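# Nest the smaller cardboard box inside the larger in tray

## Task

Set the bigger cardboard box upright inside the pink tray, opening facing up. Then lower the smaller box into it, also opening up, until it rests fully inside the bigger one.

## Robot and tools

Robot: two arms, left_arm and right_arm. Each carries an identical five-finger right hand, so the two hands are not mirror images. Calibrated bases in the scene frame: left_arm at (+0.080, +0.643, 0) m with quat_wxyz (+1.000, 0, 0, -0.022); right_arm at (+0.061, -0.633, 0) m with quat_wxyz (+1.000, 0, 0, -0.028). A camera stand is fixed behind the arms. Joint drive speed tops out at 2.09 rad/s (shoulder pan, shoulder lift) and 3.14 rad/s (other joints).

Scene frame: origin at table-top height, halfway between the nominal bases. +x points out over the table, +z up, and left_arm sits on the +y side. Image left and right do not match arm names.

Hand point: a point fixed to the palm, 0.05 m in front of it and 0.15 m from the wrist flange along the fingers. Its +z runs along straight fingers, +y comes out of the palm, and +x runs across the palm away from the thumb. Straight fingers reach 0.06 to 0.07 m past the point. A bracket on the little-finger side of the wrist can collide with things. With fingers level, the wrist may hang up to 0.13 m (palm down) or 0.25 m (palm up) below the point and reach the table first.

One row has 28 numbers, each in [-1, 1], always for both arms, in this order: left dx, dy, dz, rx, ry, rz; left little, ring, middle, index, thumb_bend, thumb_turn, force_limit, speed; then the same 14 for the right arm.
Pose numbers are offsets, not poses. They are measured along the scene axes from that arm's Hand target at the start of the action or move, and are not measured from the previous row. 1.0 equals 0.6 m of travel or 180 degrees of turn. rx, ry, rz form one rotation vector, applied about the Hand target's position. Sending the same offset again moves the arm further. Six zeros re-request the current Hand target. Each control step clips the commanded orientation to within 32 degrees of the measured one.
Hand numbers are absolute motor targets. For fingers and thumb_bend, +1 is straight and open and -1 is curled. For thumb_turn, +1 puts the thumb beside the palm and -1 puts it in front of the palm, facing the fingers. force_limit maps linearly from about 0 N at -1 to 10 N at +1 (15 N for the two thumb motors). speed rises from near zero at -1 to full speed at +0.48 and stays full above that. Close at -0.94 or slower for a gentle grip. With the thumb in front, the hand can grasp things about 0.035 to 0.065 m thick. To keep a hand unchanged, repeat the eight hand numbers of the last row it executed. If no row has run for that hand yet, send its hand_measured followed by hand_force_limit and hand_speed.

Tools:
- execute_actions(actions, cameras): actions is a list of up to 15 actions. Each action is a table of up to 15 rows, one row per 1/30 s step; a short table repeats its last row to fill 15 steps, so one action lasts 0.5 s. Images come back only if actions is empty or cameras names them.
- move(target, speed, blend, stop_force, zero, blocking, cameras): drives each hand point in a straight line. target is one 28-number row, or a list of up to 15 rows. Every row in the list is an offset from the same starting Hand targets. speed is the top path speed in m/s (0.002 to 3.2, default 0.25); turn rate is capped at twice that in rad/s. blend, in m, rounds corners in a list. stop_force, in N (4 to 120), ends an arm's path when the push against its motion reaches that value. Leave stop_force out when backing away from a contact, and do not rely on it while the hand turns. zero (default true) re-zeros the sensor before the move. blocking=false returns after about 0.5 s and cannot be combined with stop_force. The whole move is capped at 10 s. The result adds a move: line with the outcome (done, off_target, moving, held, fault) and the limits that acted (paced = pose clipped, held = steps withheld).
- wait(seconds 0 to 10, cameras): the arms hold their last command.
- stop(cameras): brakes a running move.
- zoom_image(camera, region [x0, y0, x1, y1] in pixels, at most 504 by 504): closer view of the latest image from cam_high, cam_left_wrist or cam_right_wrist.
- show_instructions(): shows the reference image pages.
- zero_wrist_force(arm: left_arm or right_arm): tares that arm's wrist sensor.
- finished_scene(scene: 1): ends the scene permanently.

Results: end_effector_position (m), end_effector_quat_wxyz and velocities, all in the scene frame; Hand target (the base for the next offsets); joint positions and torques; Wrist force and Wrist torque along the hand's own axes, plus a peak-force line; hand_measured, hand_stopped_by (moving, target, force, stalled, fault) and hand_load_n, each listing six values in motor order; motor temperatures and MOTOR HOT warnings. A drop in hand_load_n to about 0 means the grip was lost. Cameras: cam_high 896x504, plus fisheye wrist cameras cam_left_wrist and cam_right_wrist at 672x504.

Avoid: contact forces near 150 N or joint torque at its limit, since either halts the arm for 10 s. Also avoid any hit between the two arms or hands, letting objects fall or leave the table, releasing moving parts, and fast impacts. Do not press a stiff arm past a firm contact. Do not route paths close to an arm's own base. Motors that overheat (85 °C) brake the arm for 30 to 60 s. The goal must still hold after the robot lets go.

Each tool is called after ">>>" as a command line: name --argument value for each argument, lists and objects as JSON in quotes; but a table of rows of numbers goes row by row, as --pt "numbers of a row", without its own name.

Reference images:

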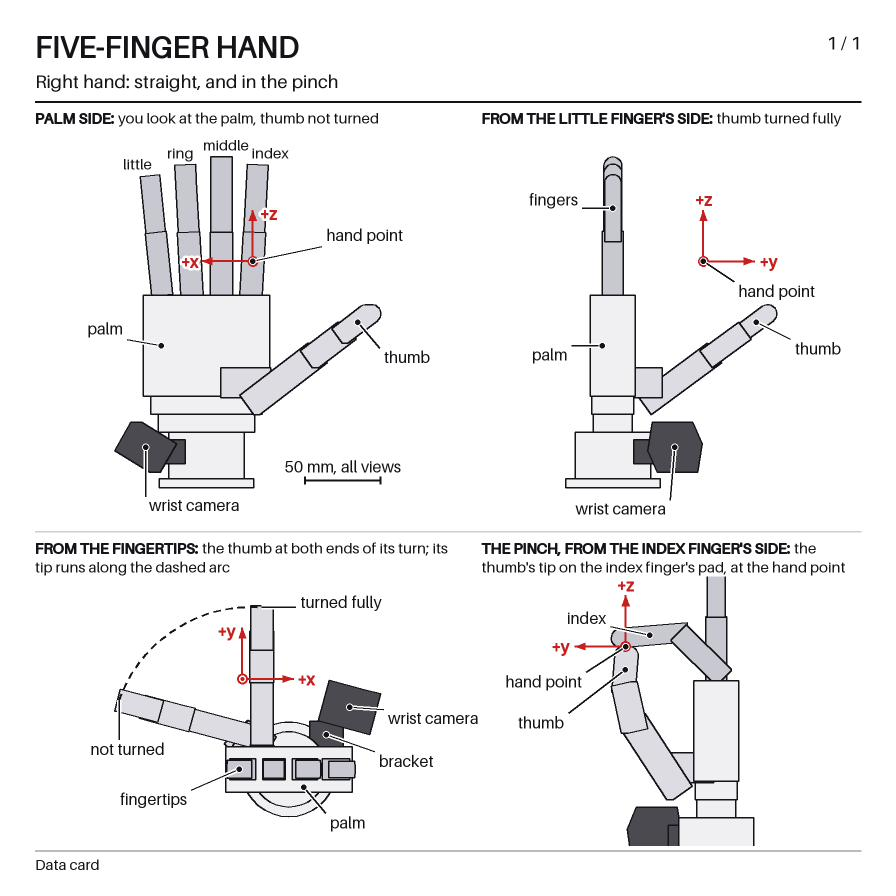

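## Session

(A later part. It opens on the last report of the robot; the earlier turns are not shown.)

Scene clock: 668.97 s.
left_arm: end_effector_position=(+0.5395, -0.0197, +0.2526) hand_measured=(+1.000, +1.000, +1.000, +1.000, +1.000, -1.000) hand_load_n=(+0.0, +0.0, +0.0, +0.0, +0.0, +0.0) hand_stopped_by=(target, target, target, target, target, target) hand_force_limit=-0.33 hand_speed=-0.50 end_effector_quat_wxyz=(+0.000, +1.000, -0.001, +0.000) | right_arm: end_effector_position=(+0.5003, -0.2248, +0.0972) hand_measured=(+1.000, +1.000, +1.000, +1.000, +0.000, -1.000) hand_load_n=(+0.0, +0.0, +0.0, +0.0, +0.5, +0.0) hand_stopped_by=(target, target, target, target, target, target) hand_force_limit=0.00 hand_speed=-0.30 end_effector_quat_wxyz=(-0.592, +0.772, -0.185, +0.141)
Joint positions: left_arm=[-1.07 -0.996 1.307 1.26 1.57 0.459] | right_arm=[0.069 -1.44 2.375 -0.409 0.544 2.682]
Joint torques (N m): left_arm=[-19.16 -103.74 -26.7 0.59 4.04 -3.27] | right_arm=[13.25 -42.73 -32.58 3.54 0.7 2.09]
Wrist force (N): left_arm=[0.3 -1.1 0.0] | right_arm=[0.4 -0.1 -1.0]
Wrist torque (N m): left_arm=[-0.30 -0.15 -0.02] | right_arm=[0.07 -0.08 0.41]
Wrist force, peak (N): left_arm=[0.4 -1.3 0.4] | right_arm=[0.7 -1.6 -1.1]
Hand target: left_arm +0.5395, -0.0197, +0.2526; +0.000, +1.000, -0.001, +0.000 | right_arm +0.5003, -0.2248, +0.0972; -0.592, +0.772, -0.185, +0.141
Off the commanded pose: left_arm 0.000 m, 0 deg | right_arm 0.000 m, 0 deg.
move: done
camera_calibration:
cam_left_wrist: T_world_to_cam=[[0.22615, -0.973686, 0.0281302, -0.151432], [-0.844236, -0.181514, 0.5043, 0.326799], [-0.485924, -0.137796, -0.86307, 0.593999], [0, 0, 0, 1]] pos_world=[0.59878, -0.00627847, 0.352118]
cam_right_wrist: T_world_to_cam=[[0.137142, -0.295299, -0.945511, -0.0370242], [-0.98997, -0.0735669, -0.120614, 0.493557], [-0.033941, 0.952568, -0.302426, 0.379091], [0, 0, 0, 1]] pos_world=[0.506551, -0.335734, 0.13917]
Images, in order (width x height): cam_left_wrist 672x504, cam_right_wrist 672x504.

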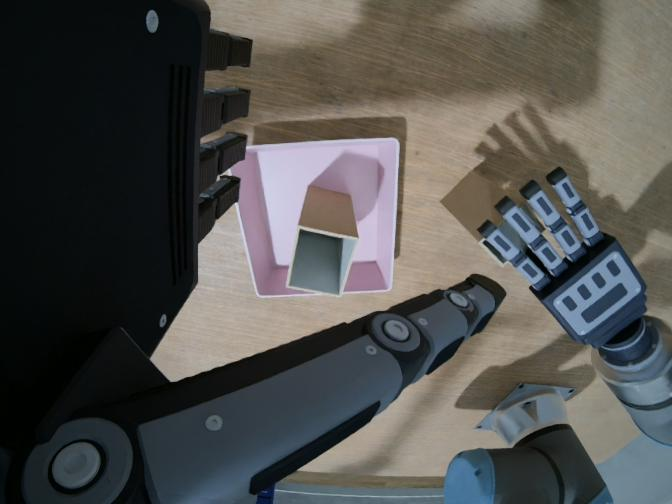

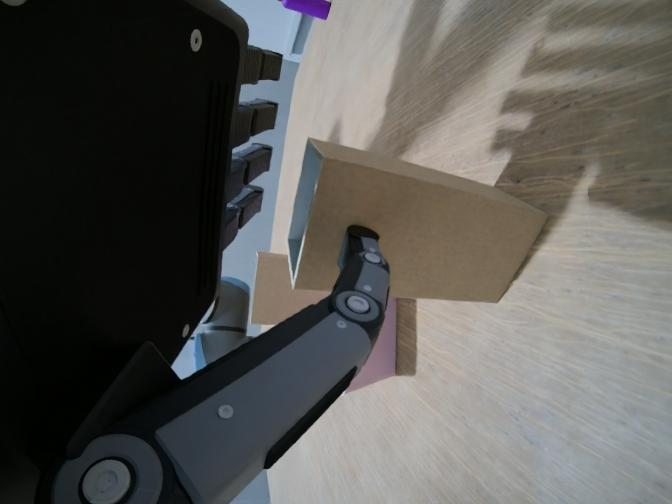

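>>> move --target '[0,0,0,0,0,0,1,1,1,1,1,-1,-0.33,-0.5,0.0119,-0.006,0.008,0,0,0,1,1,1,1,0,-1,0,-0.3]' --speed 0.06 --cameras '["cam_high","cam_left_wrist","cam_right_wrist"]'

>>> zoom_image --camera "cam_left_wrist" --region '[470, 200, 570, 300]'

>>> zoom_image --camera "cam_right_wrist" --region '[280, 120, 460, 300]'

>>> zoom_image --camera "cam_high" --region '[290, 150, 400, 260]'

Scene clock: 686.40 s.
left_arm: end_effector_position=(+0.5395, -0.0197, +0.2526) hand_measured=(+1.000, +1.000, +1.000, +1.000, +1.000, -1.000) hand_load_n=(+0.5, +0.0, +0.0, +0.0, +0.0, +0.0) hand_stopped_by=(target, target, target, target, target, target) hand_force_limit=-0.33 hand_speed=-0.50 end_effector_quat_wxyz=(+0.000, +1.000, -0.001, +0.000) | right_arm: end_effector_position=(+0.5076, -0.2285, +0.1021) hand_measured=(+1.000, +1.000, +1.000, +1.000, +0.000, -1.000) hand_load_n=(+0.0, +0.0, +0.5, +0.0, +0.0, +0.0) hand_stopped_by=(target, target, target, target, target, target) hand_force_limit=0.00 hand_speed=-0.30 end_effector_quat_wxyz=(-0.592, +0.772, -0.185, +0.141)
Joint positions: left_arm=[-1.07 -0.996 1.307 1.26 1.57 0.459] | right_arm=[0.059 -1.439 2.361 -0.387 0.536 2.672]
Joint torques (N m): left_arm=[-19.17 -104.33 -26.2 0.47 3.97 -3.19] | right_arm=[8.67 -23.31 -19.22 -0.26 -0.73 0.11]
Wrist force (N): left_arm=[0.2 -0.8 0.2] | right_arm=[-0.2 0.1 -1.0]
Wrist torque (N m): left_arm=[-0.27 -0.15 -0.01] | right_arm=[0.11 0.03 0.38]
Wrist force, peak (N): left_arm=[0.4 -1.3 0.4] | right_arm=[0.2 0.3 -1.1]
Hand target: left_arm +0.5395, -0.0197, +0.2526; +0.000, +1.000, -0.001, +0.000 | right_arm +0.5075, -0.2284, +0.1020; -0.592, +0.772, -0.185, +0.141
Off the commanded pose: left_arm 0.000 m, 0 deg | right_arm 0.000 m, 0 deg.
move: done
camera_calibration:
cam_left_wrist: T_world_to_cam=[[0.22615, -0.973686, 0.0281302, -0.151432], [-0.844236, -0.181514, 0.5043, 0.326799], [-0.485924, -0.137796, -0.86307, 0.593999], [0, 0, 0, 1]] pos_world=[0.59878, -0.00627847, 0.352118]
cam_right_wrist: T_world_to_cam=[[0.137332, -0.295375, -0.94546, -0.0345867], [-0.989943, -0.0736353, -0.120789, 0.501098], [-0.0339412, 0.95254, -0.302517, 0.384253], [0, 0, 0, 1]] pos_world=[0.513851, -0.339334, 0.14407]

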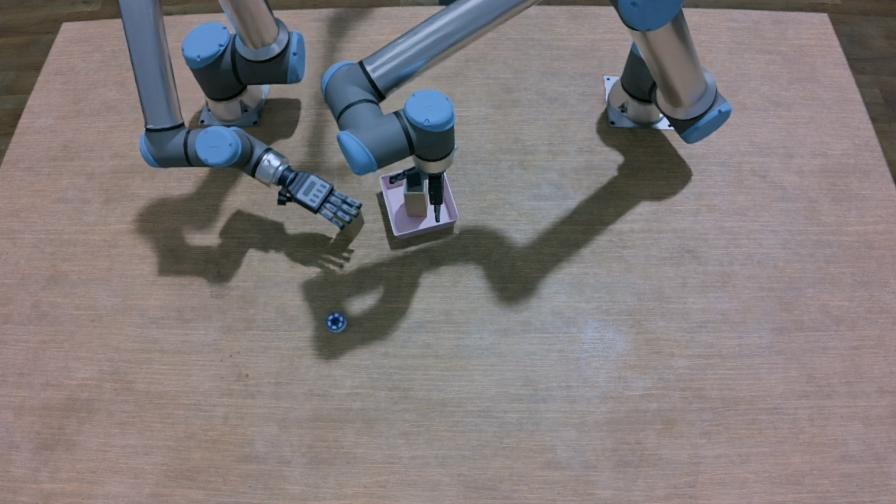

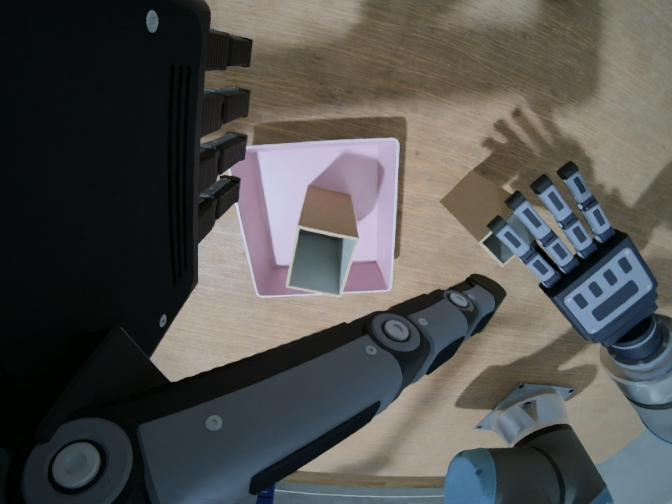

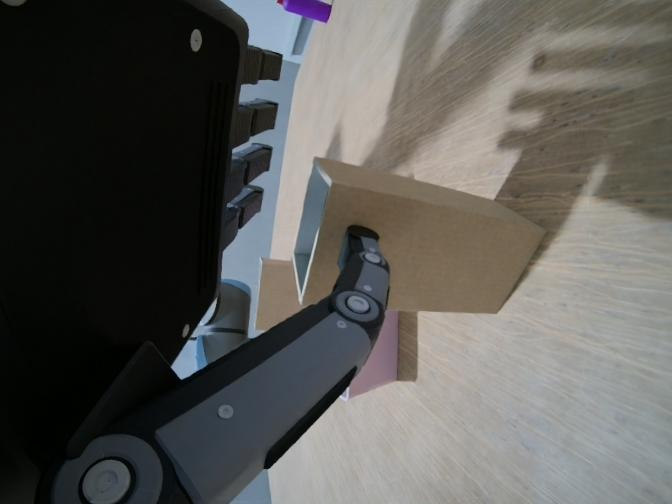

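Scaled by 5.040 from the camera's 672x504 image, which has a finer 960x720 frame.

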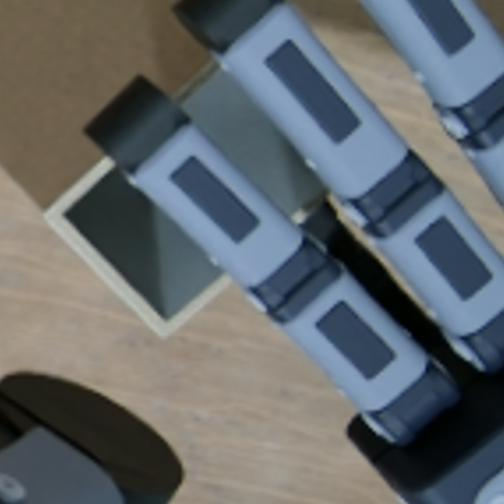

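Scaled by 2.800 from the camera's 672x504 image, which has a finer 960x720 frame.

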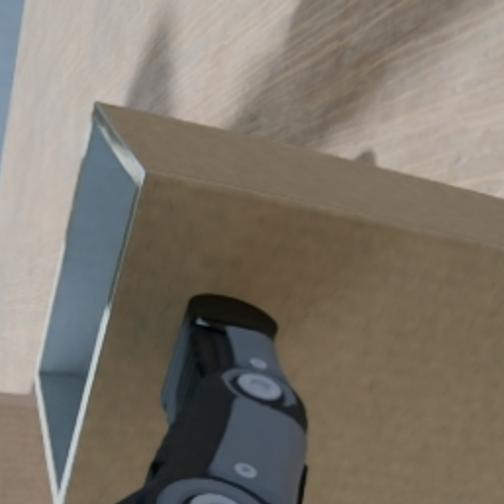

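Scaled by 4.582 from the camera's 896x504 image, which has a finer 1280x720 frame.

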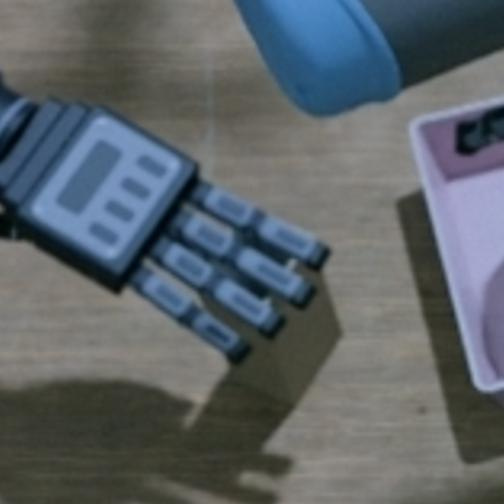

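>>> execute_actions --actions '[[[0,0,0,0,0,0,1,1,1,1,1,-1,-0.33,-0.5,0,0,0,0,0,0,1,1,0.2,0.2,0,-1,-0.4,-0.85]],[[0,0,0,0,0,0,1,1,1,1,1,-1,-0.33,-0.5,0,0,0,0,0,0,1,1,0.2,0.2,0,-1,-0.4,-0.85]],[[0,0,0,0,0,0,1,1,1,1,1,-1,-0.33,-0.5,0,0,0,0,0,0,1,1,0.2,0.2,0,-1,-0.4,-0.85]],[[0,0,0,0,0,0,1,1,1,1,1,-1,-0.33,-0.5,0,0,0,0,0,0,1,1,0.2,0.2,0,-1,-0.4,-0.85]]]' --cameras '["cam_left_wrist","cam_right_wrist"]'

>>> zoom_image --camera "cam_left_wrist" --region '[440, 160, 600, 320]'

>>> zoom_image --camera "cam_right_wrist" --region '[250, 120, 560, 340]'

Scene clock: 698.87 s.
left_arm: end_effector_position=(+0.5395, -0.0197, +0.2526) hand_measured=(+1.000, +1.000, +1.000, +1.000, +1.000, -1.000) hand_load_n=(+0.0, +0.0, +0.0, +0.0, +0.0, +0.0) hand_stopped_by=(target, target, target, target, target, target) hand_force_limit=-0.33 hand_speed=-0.50 end_effector_quat_wxyz=(+0.000, +1.000, -0.001, +0.000) | right_arm: end_effector_position=(+0.5075, -0.2284, +0.1020) hand_measured=(+1.000, +1.000, +0.598, +0.586, +0.000, -1.000) hand_load_n=(+0.0, -0.5, +2.5, +6.0, +0.0, +0.0) hand_stopped_by=(target, target, force, force, target, target) hand_force_limit=-0.40 hand_speed=-0.85 end_effector_quat_wxyz=(-0.592, +0.772, -0.185, +0.141)
Joint positions: left_arm=[-1.07 -0.996 1.307 1.26 1.57 0.459] | right_arm=[0.059 -1.439 2.361 -0.388 0.536 2.672]
Joint torques (N m): left_arm=[-19.46 -103.93 -26.64 0.68 3.91 -3.24] | right_arm=[9.64 -25.69 -18.91 2.41 0.21 0.57]
Wrist force (N): left_arm=[0.2 -0.9 0.3] | right_arm=[0.1 -10.6 0.1]
Wrist torque (N m): left_arm=[-0.28 -0.16 -0.01] | right_arm=[0.58 -0.07 0.36]
Wrist force, peak (N): left_arm=[0.3 -1.4 0.5] | right_arm=[-0.5 -11.3 0.0]
Hand target: left_arm +0.5395, -0.0197, +0.2526; +0.000, +1.000, -0.001, +0.000 | right_arm +0.5075, -0.2284, +0.1020; -0.592, +0.772, -0.185, +0.141
Off the commanded pose: left_arm 0.000 m, 0 deg | right_arm 0.000 m, 0 deg.
camera_calibration:
cam_left_wrist: T_world_to_cam=[[0.22615, -0.973686, 0.0281302, -0.151432], [-0.844236, -0.181514, 0.5043, 0.326799], [-0.485924, -0.137796, -0.86307, 0.593999], [0, 0, 0, 1]] pos_world=[0.59878, -0.00627847, 0.352118]
cam_right_wrist: T_world_to_cam=[[0.137142, -0.295299, -0.945511, -0.0345225], [-0.98997, -0.0735669, -0.120614, 0.5009], [-0.033941, 0.952568, -0.302426, 0.384213], [0, 0, 0, 1]] pos_world=[0.513651, -0.339334, 0.14397]
Images, in order (width x height): cam_left_wrist 672x504, cam_right_wrist 672x504.

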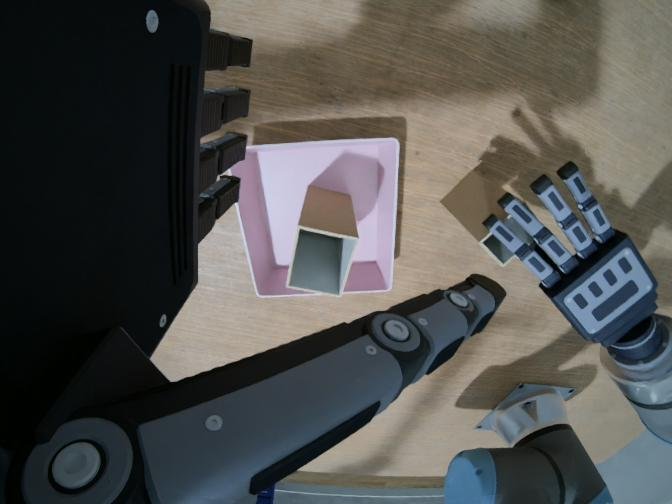

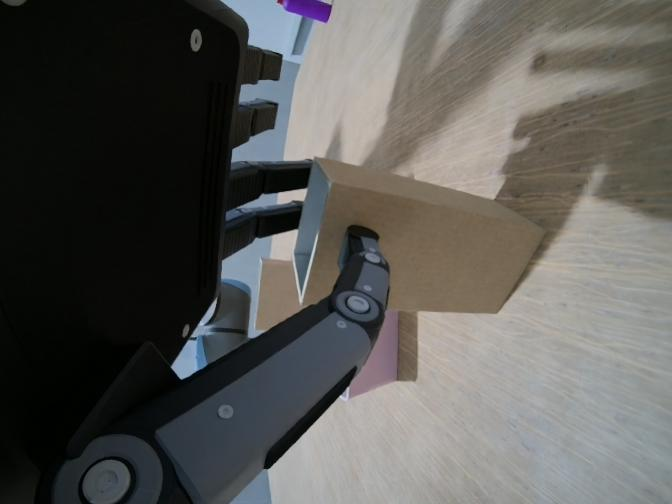

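Scaled by 3.150 from the camera's 672x504 image, which has a finer 960x720 frame.

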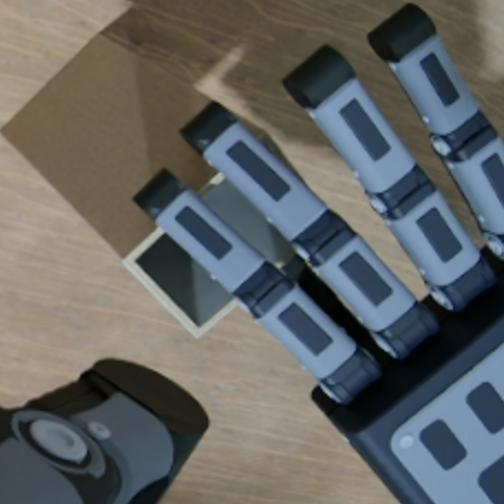

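Scaled by 1.626 from the camera's 672x504 image, which has a finer 960x720 frame.

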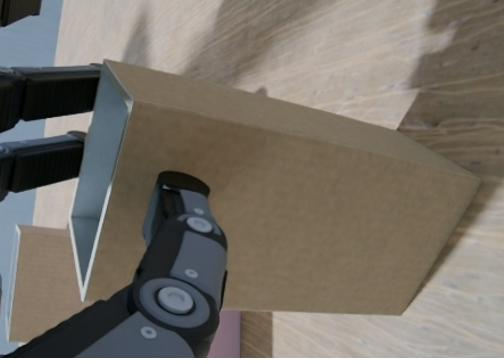

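>>> execute_actions --actions '[[[0,0,0,0,0,0,1,1,1,1,1,-1,-0.33,-0.5,0,0,0,0,0,0,1,1,1,1,0,-1,-0.4,-0.5]]]' --cameras '[]'

>>> move --pt "0 0 0 0 0 0 1 1 1 1 1 -1 -0.33 -0.5 0 0 0.05 0 0 0 1 1 1 1 0 -1 -0.4 -0.5" --pt "0 0 0 0 0 0 1 1 1 1 1 -1 -0.33 -0.5 0 0 0.1 0.0594 -0.0303 0 1 1 0 0 0 -1 -0.4 -0.5" --speed 0.15 --cameras '["cam_left_wrist","cam_right_wrist"]'

>>> zoom_image --camera "cam_left_wrist" --region '[430, 160, 590, 320]'

>>> zoom_image --camera "cam_right_wrist" --region '[250, 120, 560, 340]'

Scene clock: 761.17 s.
left_arm: end_effector_position=(+0.5395, -0.0197, +0.2526) hand_measured=(+1.000, +1.000, +1.000, +1.000, +1.000, -1.000) hand_load_n=(+0.0, +0.0, +0.0, +0.0, +0.0, +0.0) hand_stopped_by=(target, target, target, target, target, target) hand_force_limit=-0.33 hand_speed=-0.50 end_effector_quat_wxyz=(+0.000, +1.000, -0.001, +0.000) | right_arm: end_effector_position=(+0.5075, -0.2284, +0.1020) hand_measured=(+1.000, +1.000, +1.000, +1.000, +0.000, -1.000) hand_load_n=(+0.0, +0.0, +0.0, +0.0, +0.0, +0.0) hand_stopped_by=(target, target, target, target, target, target) hand_force_limit=-0.40 hand_speed=-0.50 end_effector_quat_wxyz=(-0.592, +0.772, -0.185, +0.141)
Joint positions: left_arm=[-1.07 -0.996 1.307 1.26 1.57 0.459] | right_arm=[0.059 -1.439 2.361 -0.388 0.536 2.672]
Joint torques (N m): left_arm=[-19.54 -102.94 -26.9 0.39 4.03 -3.12] | right_arm=[1.97 -25.86 -23.96 2.73 -0.71 -2.15]
Wrist force (N): left_arm=[0.2 -1.1 0.3] | right_arm=[0.0 0.0 -0.5]
Wrist torque (N m): left_arm=[-0.32 -0.15 -0.03] | right_arm=[0.07 -0.01 0.39]
Wrist force, peak (N): left_arm=[0.4 -1.3 0.5] | right_arm=[0.0 -11.2 0.3]
Hand target: left_arm +0.5395, -0.0197, +0.2526; +0.000, +1.000, -0.001, +0.000 | right_arm +0.5075, -0.2284, +0.1020; -0.592, +0.772, -0.185, +0.141
Off the commanded pose: left_arm 0.000 m, 0 deg | right_arm 0.000 m, 0 deg.
No camera images: "cameras" was empty.

Scene clock: 763.97 s.
left_arm: end_effector_position=(+0.5395, -0.0197, +0.2526) hand_measured=(+1.000, +1.000, +1.000, +1.000, +1.000, -1.000) hand_load_n=(+0.0, +0.0, +0.0, +0.0, +0.0, +0.0) hand_stopped_by=(target, target, target, target, target, target) hand_force_limit=-0.33 hand_speed=-0.50 end_effector_quat_wxyz=(+0.000, +1.000, -0.001, +0.000) | right_arm: end_effector_position=(+0.5075, -0.2284, +0.1620) hand_measured=(+1.000, +1.000, +0.000, +0.000, +0.000, -1.000) hand_load_n=(+0.0, +0.0, +0.0, +0.0, +0.0, +0.0) hand_stopped_by=(target, target, target, target, target, target) hand_force_limit=-0.40 hand_speed=-0.50 end_effector_quat_wxyz=(+0.669, -0.706, +0.169, -0.160)
Joint positions: left_arm=[-1.07 -0.996 1.307 1.26 1.57 0.459] | right_arm=[0.005 -1.579 2.453 -0.743 0.422 3.023]
Joint torques (N m): left_arm=[-20.26 -102.47 -26.47 0.72 4.03 -3.06] | right_arm=[13.87 -15.52 -31.9 -2.09 -0.52 2.23]
Wrist force (N): left_arm=[0.2 -1.0 0.3] | right_arm=[-0.5 -0.6 -0.5]
Wrist torque (N m): left_arm=[-0.30 -0.15 -0.02] | right_arm=[-0.01 0.15 0.33]
Wrist force, peak (N): left_arm=[0.2 -1.2 0.5] | right_arm=[-0.1 -0.9 -1.0]
Hand target: left_arm +0.5395, -0.0197, +0.2526; +0.000, +1.000, -0.001, +0.000 | right_arm +0.5075, -0.2284, +0.1620; +0.669, -0.706, +0.169, -0.160
Off the commanded pose: left_arm 0.000 m, 0 deg | right_arm 0.000 m, 0 deg.
move: done
camera_calibration:
cam_left_wrist: T_world_to_cam=[[0.22615, -0.973686, 0.0281302, -0.151432], [-0.844236, -0.181514, 0.5043, 0.326799], [-0.485924, -0.137796, -0.86307, 0.593999], [0, 0, 0, 1]] pos_world=[0.59878, -0.00627847, 0.352118]
cam_right_wrist: T_world_to_cam=[[0.228511, -0.116315, -0.966568, 0.0201601], [-0.973446, -0.0411934, -0.22518, 0.524101], [-0.0136244, 0.992358, -0.12264, 0.372024], [0, 0, 0, 1]] pos_world=[0.510646, -0.345246, 0.183128]
Images, in order (width x height): cam_left_wrist 672x504, cam_right_wrist 672x504.

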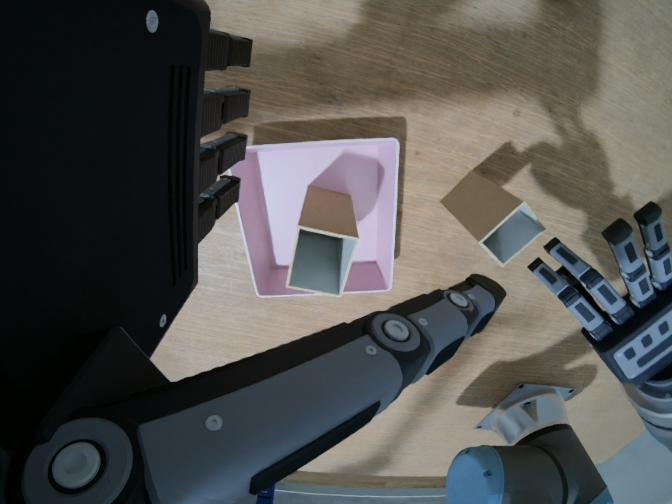

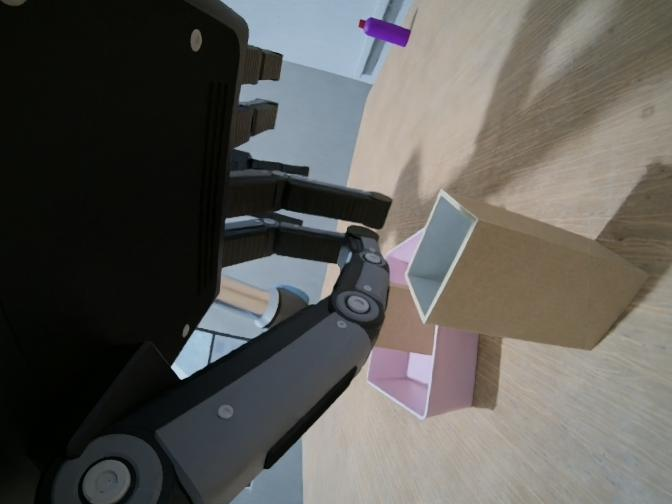

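Scaled by 3.150 from the camera's 672x504 image, which has a finer 960x720 frame.

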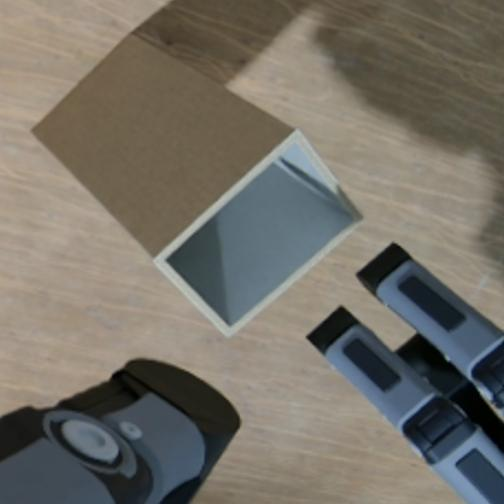

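Scaled by 1.626 from the camera's 672x504 image, which has a finer 960x720 frame.

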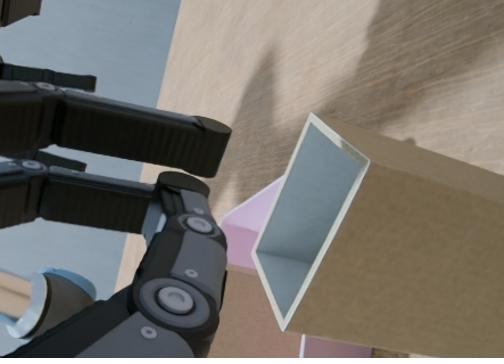

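>>> move --pt "0 0 0 0 0 0 1 1 1 1 1 -1 -0.33 -0.5 -0.004 0.0048 -0.06 0 0 0 1 1 0 0 0 -1 -0.4 -0.5" --pt "0 0 0 0 0 0 1 1 1 1 1 -1 -0.33 -0.5 -0.004 0.0048 -0.0967 0 0 0 1 1 0 0 0 -1 -0.4 -0.5" --speed 0.07 --stop_force 4 --cameras '["cam_left_wrist","cam_right_wrist"]'

>>> zoom_image --camera "cam_left_wrist" --region '[450, 180, 570, 300]'

>>> zoom_image --camera "cam_right_wrist" --region '[250, 120, 560, 340]'

Scene clock: 795.83 s.
left_arm: end_effector_position=(+0.5395, -0.0197, +0.2526) hand_measured=(+1.000, +1.000, +1.000, +1.000, +1.000, -1.000) hand_load_n=(+0.0, +0.0, +0.0, +0.0, +0.0, +0.0) hand_stopped_by=(target, target, target, target, target, target) hand_force_limit=-0.33 hand_speed=-0.50 end_effector_quat_wxyz=(+0.000, +1.000, -0.001, +0.000) | right_arm: end_effector_position=(+0.5051, -0.2255, +0.1040) hand_measured=(+1.000, +1.000, +0.000, +0.000, +0.000, -1.000) hand_load_n=(+0.0, +0.0, +0.0, +0.0, +0.0, +0.0) hand_stopped_by=(target, target, target, target, target, target) hand_force_limit=-0.40 hand_speed=-0.50 end_effector_quat_wxyz=(+0.669, -0.706, +0.169, -0.160)
Joint positions: left_arm=[-1.07 -0.996 1.307 1.26 1.57 0.459] | right_arm=[0.013 -1.457 2.494 -0.909 0.43 3.025]
Joint torques (N m): left_arm=[-20.36 -104.37 -26.49 0.7 3.98 -3.16] | right_arm=[-13.12 -24.08 -31.01 0.79 0.92 1.72]
Wrist force (N): left_arm=[0.1 -1.0 0.4] | right_arm=[-0.1 -0.6 -0.2]
Wrist torque (N m): left_arm=[-0.31 -0.14 -0.03] | right_arm=[-0.05 0.07 0.07]
Wrist force, peak (N): left_arm=[0.3 -1.2 0.7] | right_arm=[-0.1 -1.3 -0.6]
Hand target: left_arm +0.5395, -0.0197, +0.2526; +0.000, +1.000, -0.001, +0.000 | right_arm +0.5051, -0.2255, +0.1040; +0.669, -0.706, +0.169, -0.160
Off the commanded pose: left_arm 0.000 m, 0 deg | right_arm 0.000 m, 0 deg.
move: done
camera_calibration:
cam_left_wrist: T_world_to_cam=[[0.22615, -0.973686, 0.0281302, -0.151432], [-0.844236, -0.181514, 0.5043, 0.326799], [-0.485924, -0.137796, -0.86307, 0.593999], [0, 0, 0, 1]] pos_world=[0.59878, -0.00627847, 0.352118]
cam_right_wrist: T_world_to_cam=[[0.228511, -0.116315, -0.966568, -0.0350151], [-0.973446, -0.0411934, -0.22518, 0.508824], [-0.0136244, 0.992358, -0.12264, 0.362], [0, 0, 0, 1]] pos_world=[0.508246, -0.342346, 0.125128]
Images, in order (width x height): cam_left_wrist 672x504, cam_right_wrist 672x504.

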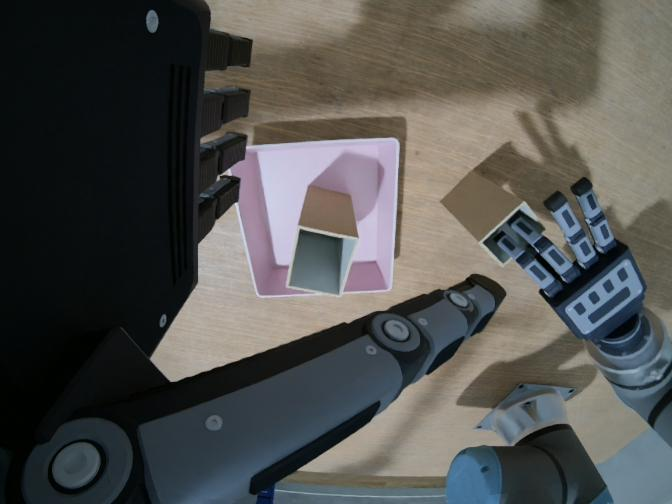

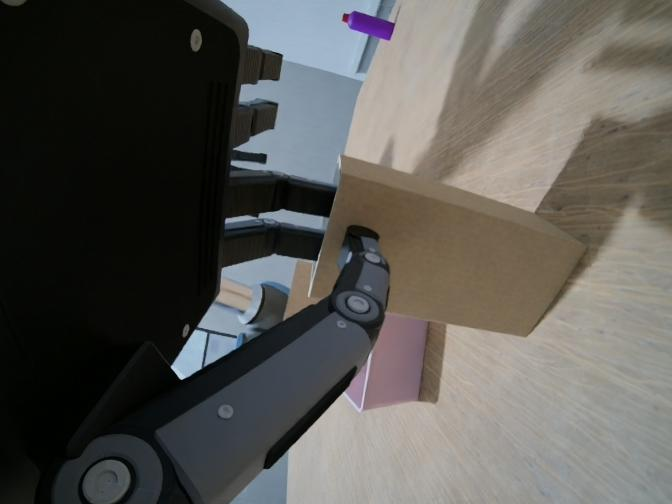

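Scaled by 4.200 from the camera's 672x504 image, which has a finer 960x720 frame.

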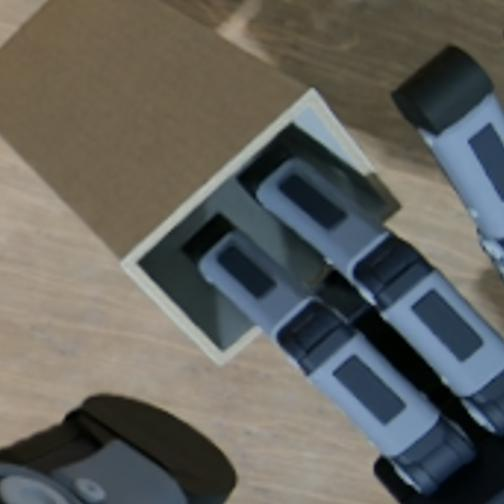

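Scaled by 1.626 from the camera's 672x504 image, which has a finer 960x720 frame.

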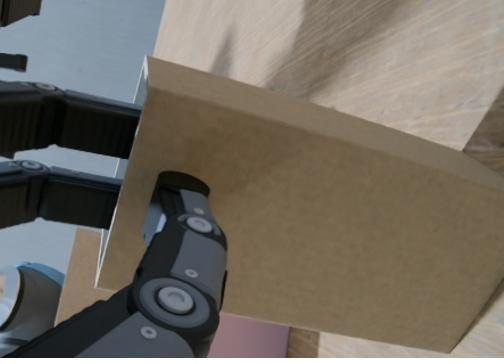

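>>> execute_actions --actions '[[[0,0,0,0,0,0,1,1,1,1,1,-1,-0.33,-0.5,0,0,0,0,0,0,1,1,-0.5,-0.5,0,-1,-0.3,-0.9]],[[0,0,0,0,0,0,1,1,1,1,1,-1,-0.33,-0.5,0,0,0,0,0,0,1,1,-0.5,-0.5,0,-1,-0.3,-0.9]],[[0,0,0,0,0,0,1,1,1,1,1,-1,-0.33,-0.5,0,0,0,0,0,0,1,1,-0.5,-0.5,0,-1,-0.3,-0.9]],[[0,0,0,0,0,0,1,1,1,1,1,-1,-0.33,-0.5,0,0,0,0,0,0,1,1,-0.5,-0.5,0,-1,-0.3,-0.9]]]' --cameras '["cam_left_wrist","cam_right_wrist"]'

>>> zoom_image --camera "cam_left_wrist" --region '[450, 180, 570, 300]'

>>> zoom_image --camera "cam_right_wrist" --region '[250, 120, 560, 340]'

Scene clock: 806.77 s.
left_arm: end_effector_position=(+0.5395, -0.0197, +0.2526) hand_measured=(+1.000, +1.000, +1.000, +1.000, +1.000, -1.000) hand_load_n=(+0.0, +0.0, +0.0, +0.0, +0.0, +0.0) hand_stopped_by=(target, target, target, target, target, target) hand_force_limit=-0.33 hand_speed=-0.50 end_effector_quat_wxyz=(+0.000, +1.000, -0.001, +0.000) | right_arm: end_effector_position=(+0.5051, -0.2255, +0.1040) hand_measured=(+1.000, +1.000, -0.174, -0.184, +0.000, -1.000) hand_load_n=(+0.0, +0.0, +5.0, +4.0, +0.5, +0.0) hand_stopped_by=(target, target, force, force, target, target) hand_force_limit=-0.30 hand_speed=-0.90 end_effector_quat_wxyz=(+0.669, -0.706, +0.169, -0.160)
Joint positions: left_arm=[-1.07 -0.996 1.307 1.26 1.57 0.459] | right_arm=[0.013 -1.457 2.494 -0.909 0.43 3.025]
Joint torques (N m): left_arm=[-19.06 -103.06 -26.79 0.66 4 -2.97] | right_arm=[-13.26 -21.1 -24.55 -0.17 1.19 1.78]
Wrist force (N): left_arm=[0.4 -1.0 0.5] | right_arm=[-0.1 -2.4 0.0]
Wrist torque (N m): left_arm=[-0.31 -0.19 0.00] | right_arm=[0.07 0.07 0.06]
Wrist force, peak (N): left_arm=[0.4 -1.3 0.5] | right_arm=[0.3 -3.3 0.0]
Hand target: left_arm +0.5395, -0.0197, +0.2526; +0.000, +1.000, -0.001, +0.000 | right_arm +0.5051, -0.2255, +0.1040; +0.669, -0.706, +0.169, -0.160
Off the commanded pose: left_arm 0.000 m, 0 deg | right_arm 0.000 m, 0 deg.
camera_calibration:
cam_left_wrist: T_world_to_cam=[[0.22615, -0.973686, 0.0281302, -0.151432], [-0.844236, -0.181514, 0.5043, 0.326799], [-0.485924, -0.137796, -0.86307, 0.593999], [0, 0, 0, 1]] pos_world=[0.59878, -0.00627847, 0.352118]
cam_right_wrist: T_world_to_cam=[[0.228511, -0.116315, -0.966568, -0.0350151], [-0.973446, -0.0411934, -0.22518, 0.508824], [-0.0136244, 0.992358, -0.12264, 0.362], [0, 0, 0, 1]] pos_world=[0.508246, -0.342346, 0.125128]
Images, in order (width x height): cam_left_wrist 672x504, cam_right_wrist 672x504.

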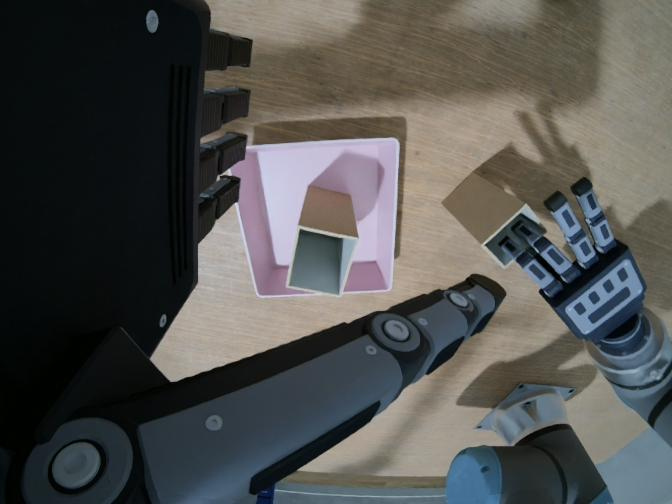

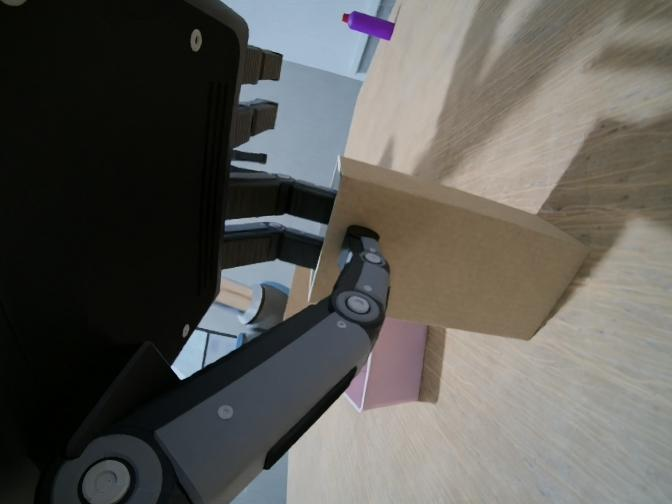

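Scaled by 4.200 from the camera's 672x504 image, which has a finer 960x720 frame.

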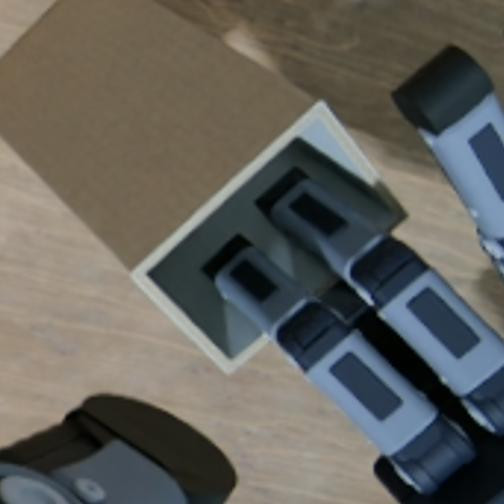

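Scaled by 1.626 from the camera's 672x504 image, which has a finer 960x720 frame.

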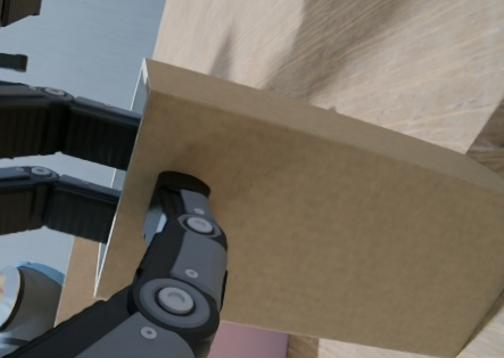

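>>> move --target '[0,0,0,0,0,0,1,1,1,1,1,-1,-0.33,-0.5,0,0,0.05,0,0,0,1,1,-0.5,-0.5,0,-1,-0.3,-0.9]' --speed 0.05 --cameras '["cam_high","cam_left_wrist","cam_right_wrist"]'

>>> zoom_image --camera "cam_left_wrist" --region '[430, 160, 590, 320]'

>>> zoom_image --camera "cam_high" --region '[290, 150, 400, 260]'

Scene clock: 817.70 s.
left_arm: end_effector_position=(+0.5395, -0.0197, +0.2526) hand_measured=(+1.000, +1.000, +1.000, +1.000, +1.000, -1.000) hand_load_n=(+0.0, +0.0, +0.0, +0.0, +0.0, +0.0) hand_stopped_by=(target, target, target, target, target, target) hand_force_limit=-0.33 hand_speed=-0.50 end_effector_quat_wxyz=(+0.000, +1.000, -0.001, +0.000) | right_arm: end_effector_position=(+0.5052, -0.2255, +0.1341) hand_measured=(+1.000, +1.000, -0.174, -0.184, +0.000, -1.000) hand_load_n=(+0.0, +0.0, +1.5, +2.0, -0.5, -0.5) hand_stopped_by=(target, target, force, force, target, target) hand_force_limit=-0.30 hand_speed=-0.90 end_effector_quat_wxyz=(+0.669, -0.706, +0.169, -0.160) end_effector_velocity=(+0.000, +0.000, -0.001) end_effector_angular_velocity=(+0.000, -0.001, +0.000)
Joint positions: left_arm=[-1.07 -0.996 1.307 1.26 1.57 0.459] | right_arm=[0.013 -1.524 2.476 -0.823 0.43 3.025]
Joint velocities: left_arm=[within noise] | right_arm=[0.001 0.003 0.001 -0.005 0 0]
Joint torques (N m): left_arm=[-20.05 -103.6 -26.76 0.69 3.93 -3] | right_arm=[-0.88 -15.28 -17.93 -2.38 -0.33 -2.73]
Wrist force (N): left_arm=[0.2 -1.0 0.6] | right_arm=[0.0 0.0 -0.7]
Wrist torque (N m): left_arm=[-0.31 -0.16 -0.02] | right_arm=[0.03 0.09 0.21]
Wrist force, peak (N): left_arm=[0.1 -1.4 0.3] | right_arm=[0.0 -3.4 0.0]
Hand target: left_arm +0.5395, -0.0197, +0.2526; +0.000, +1.000, -0.001, +0.000 | right_arm +0.5051, -0.2255, +0.1340; +0.669, -0.706, +0.169, -0.160
Off the commanded pose: left_arm 0.000 m, 0 deg | right_arm 0.000 m, 0 deg.
move: done
camera_calibration:
cam_left_wrist: T_world_to_cam=[[0.22615, -0.973686, 0.0281302, -0.151432], [-0.844236, -0.181514, 0.5043, 0.326799], [-0.485924, -0.137796, -0.86307, 0.593999], [0, 0, 0, 1]] pos_world=[0.59878, -0.00627847, 0.352118]
cam_right_wrist: T_world_to_cam=[[0.228687, -0.116307, -0.966527, -0.00603815], [-0.973405, -0.0412156, -0.225354, 0.515698], [-0.0136257, 0.992358, -0.122639, 0.365694], [0, 0, 0, 1]] pos_world=[0.508347, -0.342347, 0.155227]

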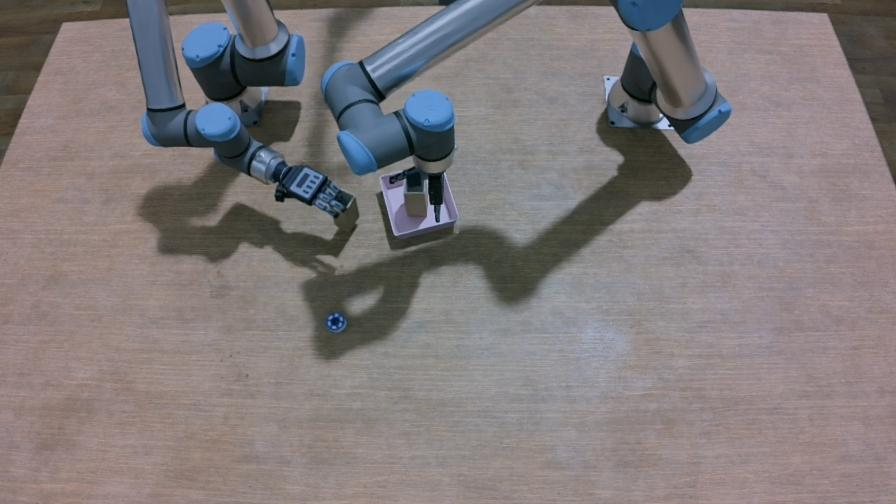

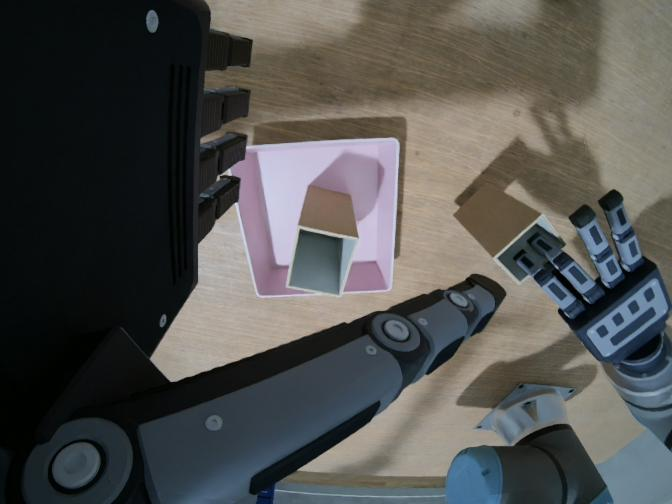

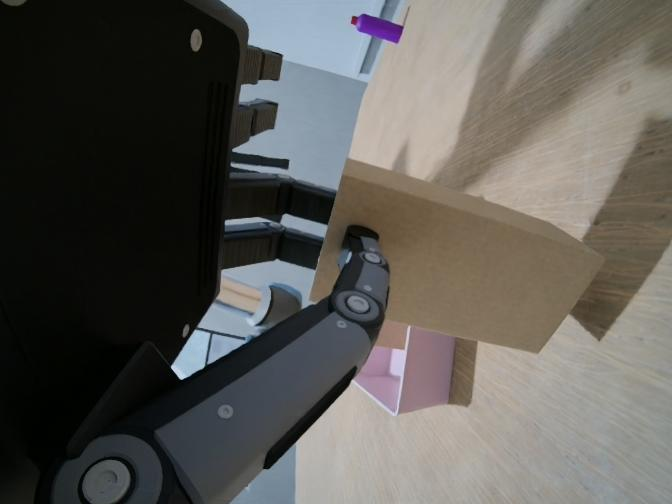

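Scaled by 3.150 from the camera's 672x504 image, which has a finer 960x720 frame.

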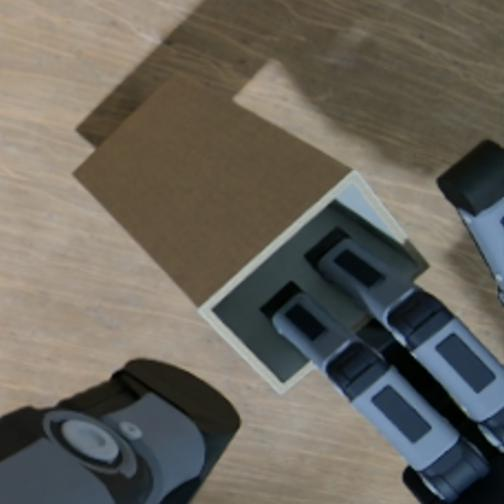

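Scaled by 4.582 from the camera's 896x504 image, which has a finer 1280x720 frame.

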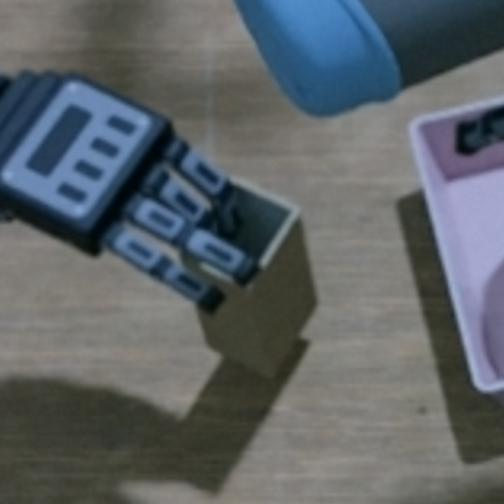

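>>> execute_actions --actions '[[[0,0,0,0,0,0,1,1,1,1,1,-1,-0.33,-0.5,0,0,0,0,0,0,1,1,-0.6,-0.6,0,-1,0.0,-0.94]],[[0,0,0,0,0,0,1,1,1,1,1,-1,-0.33,-0.5,0,0,0,0,0,0,1,1,-0.6,-0.6,0,-1,0.0,-0.94]]]' --cameras '["cam_left_wrist","cam_right_wrist"]'

>>> zoom_image --camera "cam_left_wrist" --region '[430, 160, 590, 320]'

>>> zoom_image --camera "cam_right_wrist" --region '[300, 130, 630, 370]'

Scene clock: 825.67 s.
left_arm: end_effector_position=(+0.5395, -0.0197, +0.2526) hand_measured=(+1.000, +1.000, +1.000, +1.000, +1.000, -1.000) hand_load_n=(+0.0, +0.0, +0.0, +0.0, +0.0, +0.0) hand_stopped_by=(target, target, target, target, target, target) hand_force_limit=-0.33 hand_speed=-0.50 end_effector_quat_wxyz=(+0.000, +1.000, -0.001, +0.000) | right_arm: end_effector_position=(+0.5051, -0.2255, +0.1340) hand_measured=(+1.000, +1.000, -0.188, -0.200, +0.000, -1.000) hand_load_n=(+0.0, +0.0, +6.0, +6.0, +0.0, -0.5) hand_stopped_by=(target, target, force, force, target, target) hand_force_limit=0.00 hand_speed=-0.94 end_effector_quat_wxyz=(+0.669, -0.706, +0.169, -0.160)
Joint positions: left_arm=[-1.07 -0.996 1.307 1.26 1.57 0.459] | right_arm=[0.013 -1.524 2.476 -0.823 0.43 3.025]
Joint torques (N m): left_arm=[-19 -103.91 -26.76 0.75 3.97 -2.89] | right_arm=[0.25 -16.94 -16.44 -2.8 -0.86 1.73]
Wrist force (N): left_arm=[0.1 -0.8 0.4] | right_arm=[-0.3 -0.3 -0.5]
Wrist torque (N m): left_arm=[-0.28 -0.13 -0.02] | right_arm=[-0.03 0.13 0.18]
Wrist force, peak (N): left_arm=[0.2 -1.3 0.4] | right_arm=[-0.6 -1.1 -0.7]
Hand target: left_arm +0.5395, -0.0197, +0.2526; +0.000, +1.000, -0.001, +0.000 | right_arm +0.5051, -0.2255, +0.1340; +0.669, -0.706, +0.169, -0.160
Off the commanded pose: left_arm 0.000 m, 0 deg | right_arm 0.000 m, 0 deg.
camera_calibration:
cam_left_wrist: T_world_to_cam=[[0.22615, -0.973686, 0.0281302, -0.151432], [-0.844236, -0.181514, 0.5043, 0.326799], [-0.485924, -0.137796, -0.86307, 0.593999], [0, 0, 0, 1]] pos_world=[0.59878, -0.00627847, 0.352118]
cam_right_wrist: T_world_to_cam=[[0.228511, -0.116315, -0.966568, -0.0060181], [-0.973446, -0.0411934, -0.22518, 0.51558], [-0.0136244, 0.992358, -0.12264, 0.36568], [0, 0, 0, 1]] pos_world=[0.508246, -0.342346, 0.155128]
Images, in order (width x height): cam_left_wrist 672x504, cam_right_wrist 672x504.

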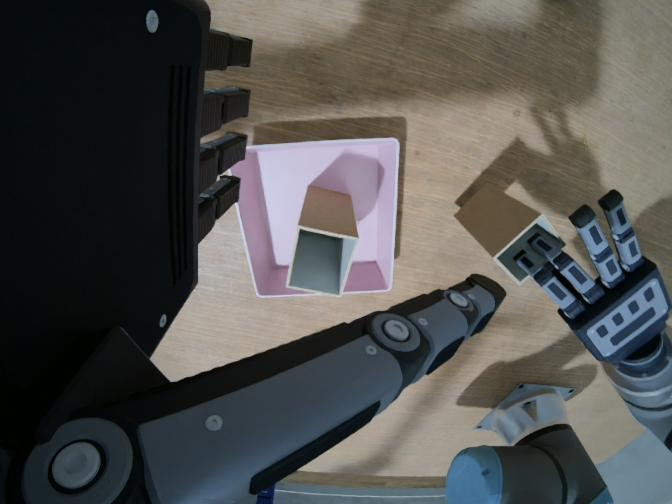

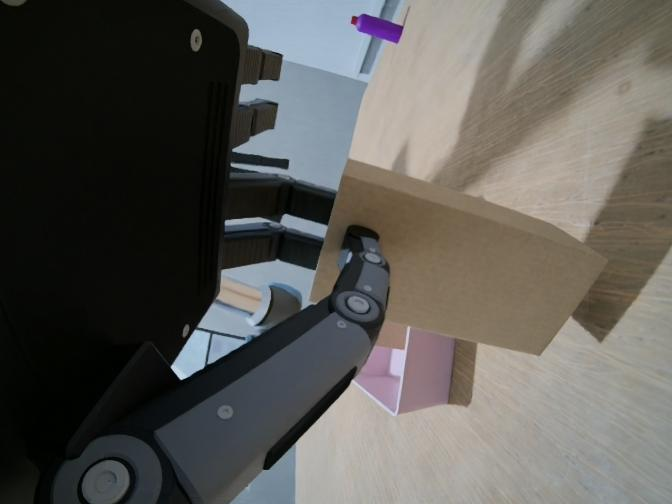

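Scaled by 3.150 from the camera's 672x504 image, which has a finer 960x720 frame.

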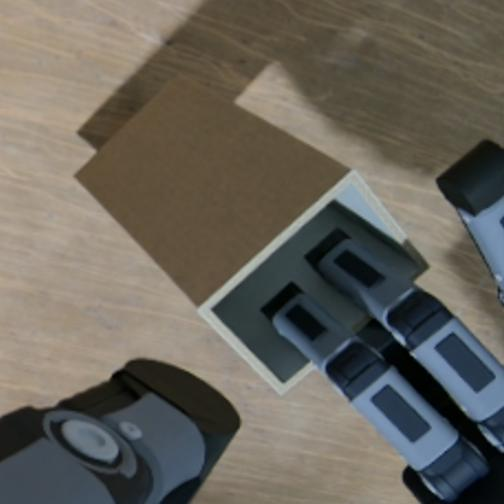

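Scaled by 1.527 from the camera's 672x504 image, which has a finer 960x720 frame.

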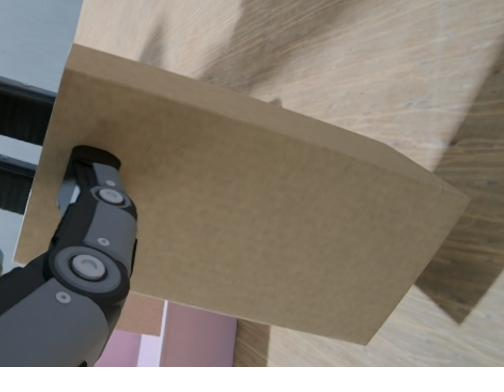

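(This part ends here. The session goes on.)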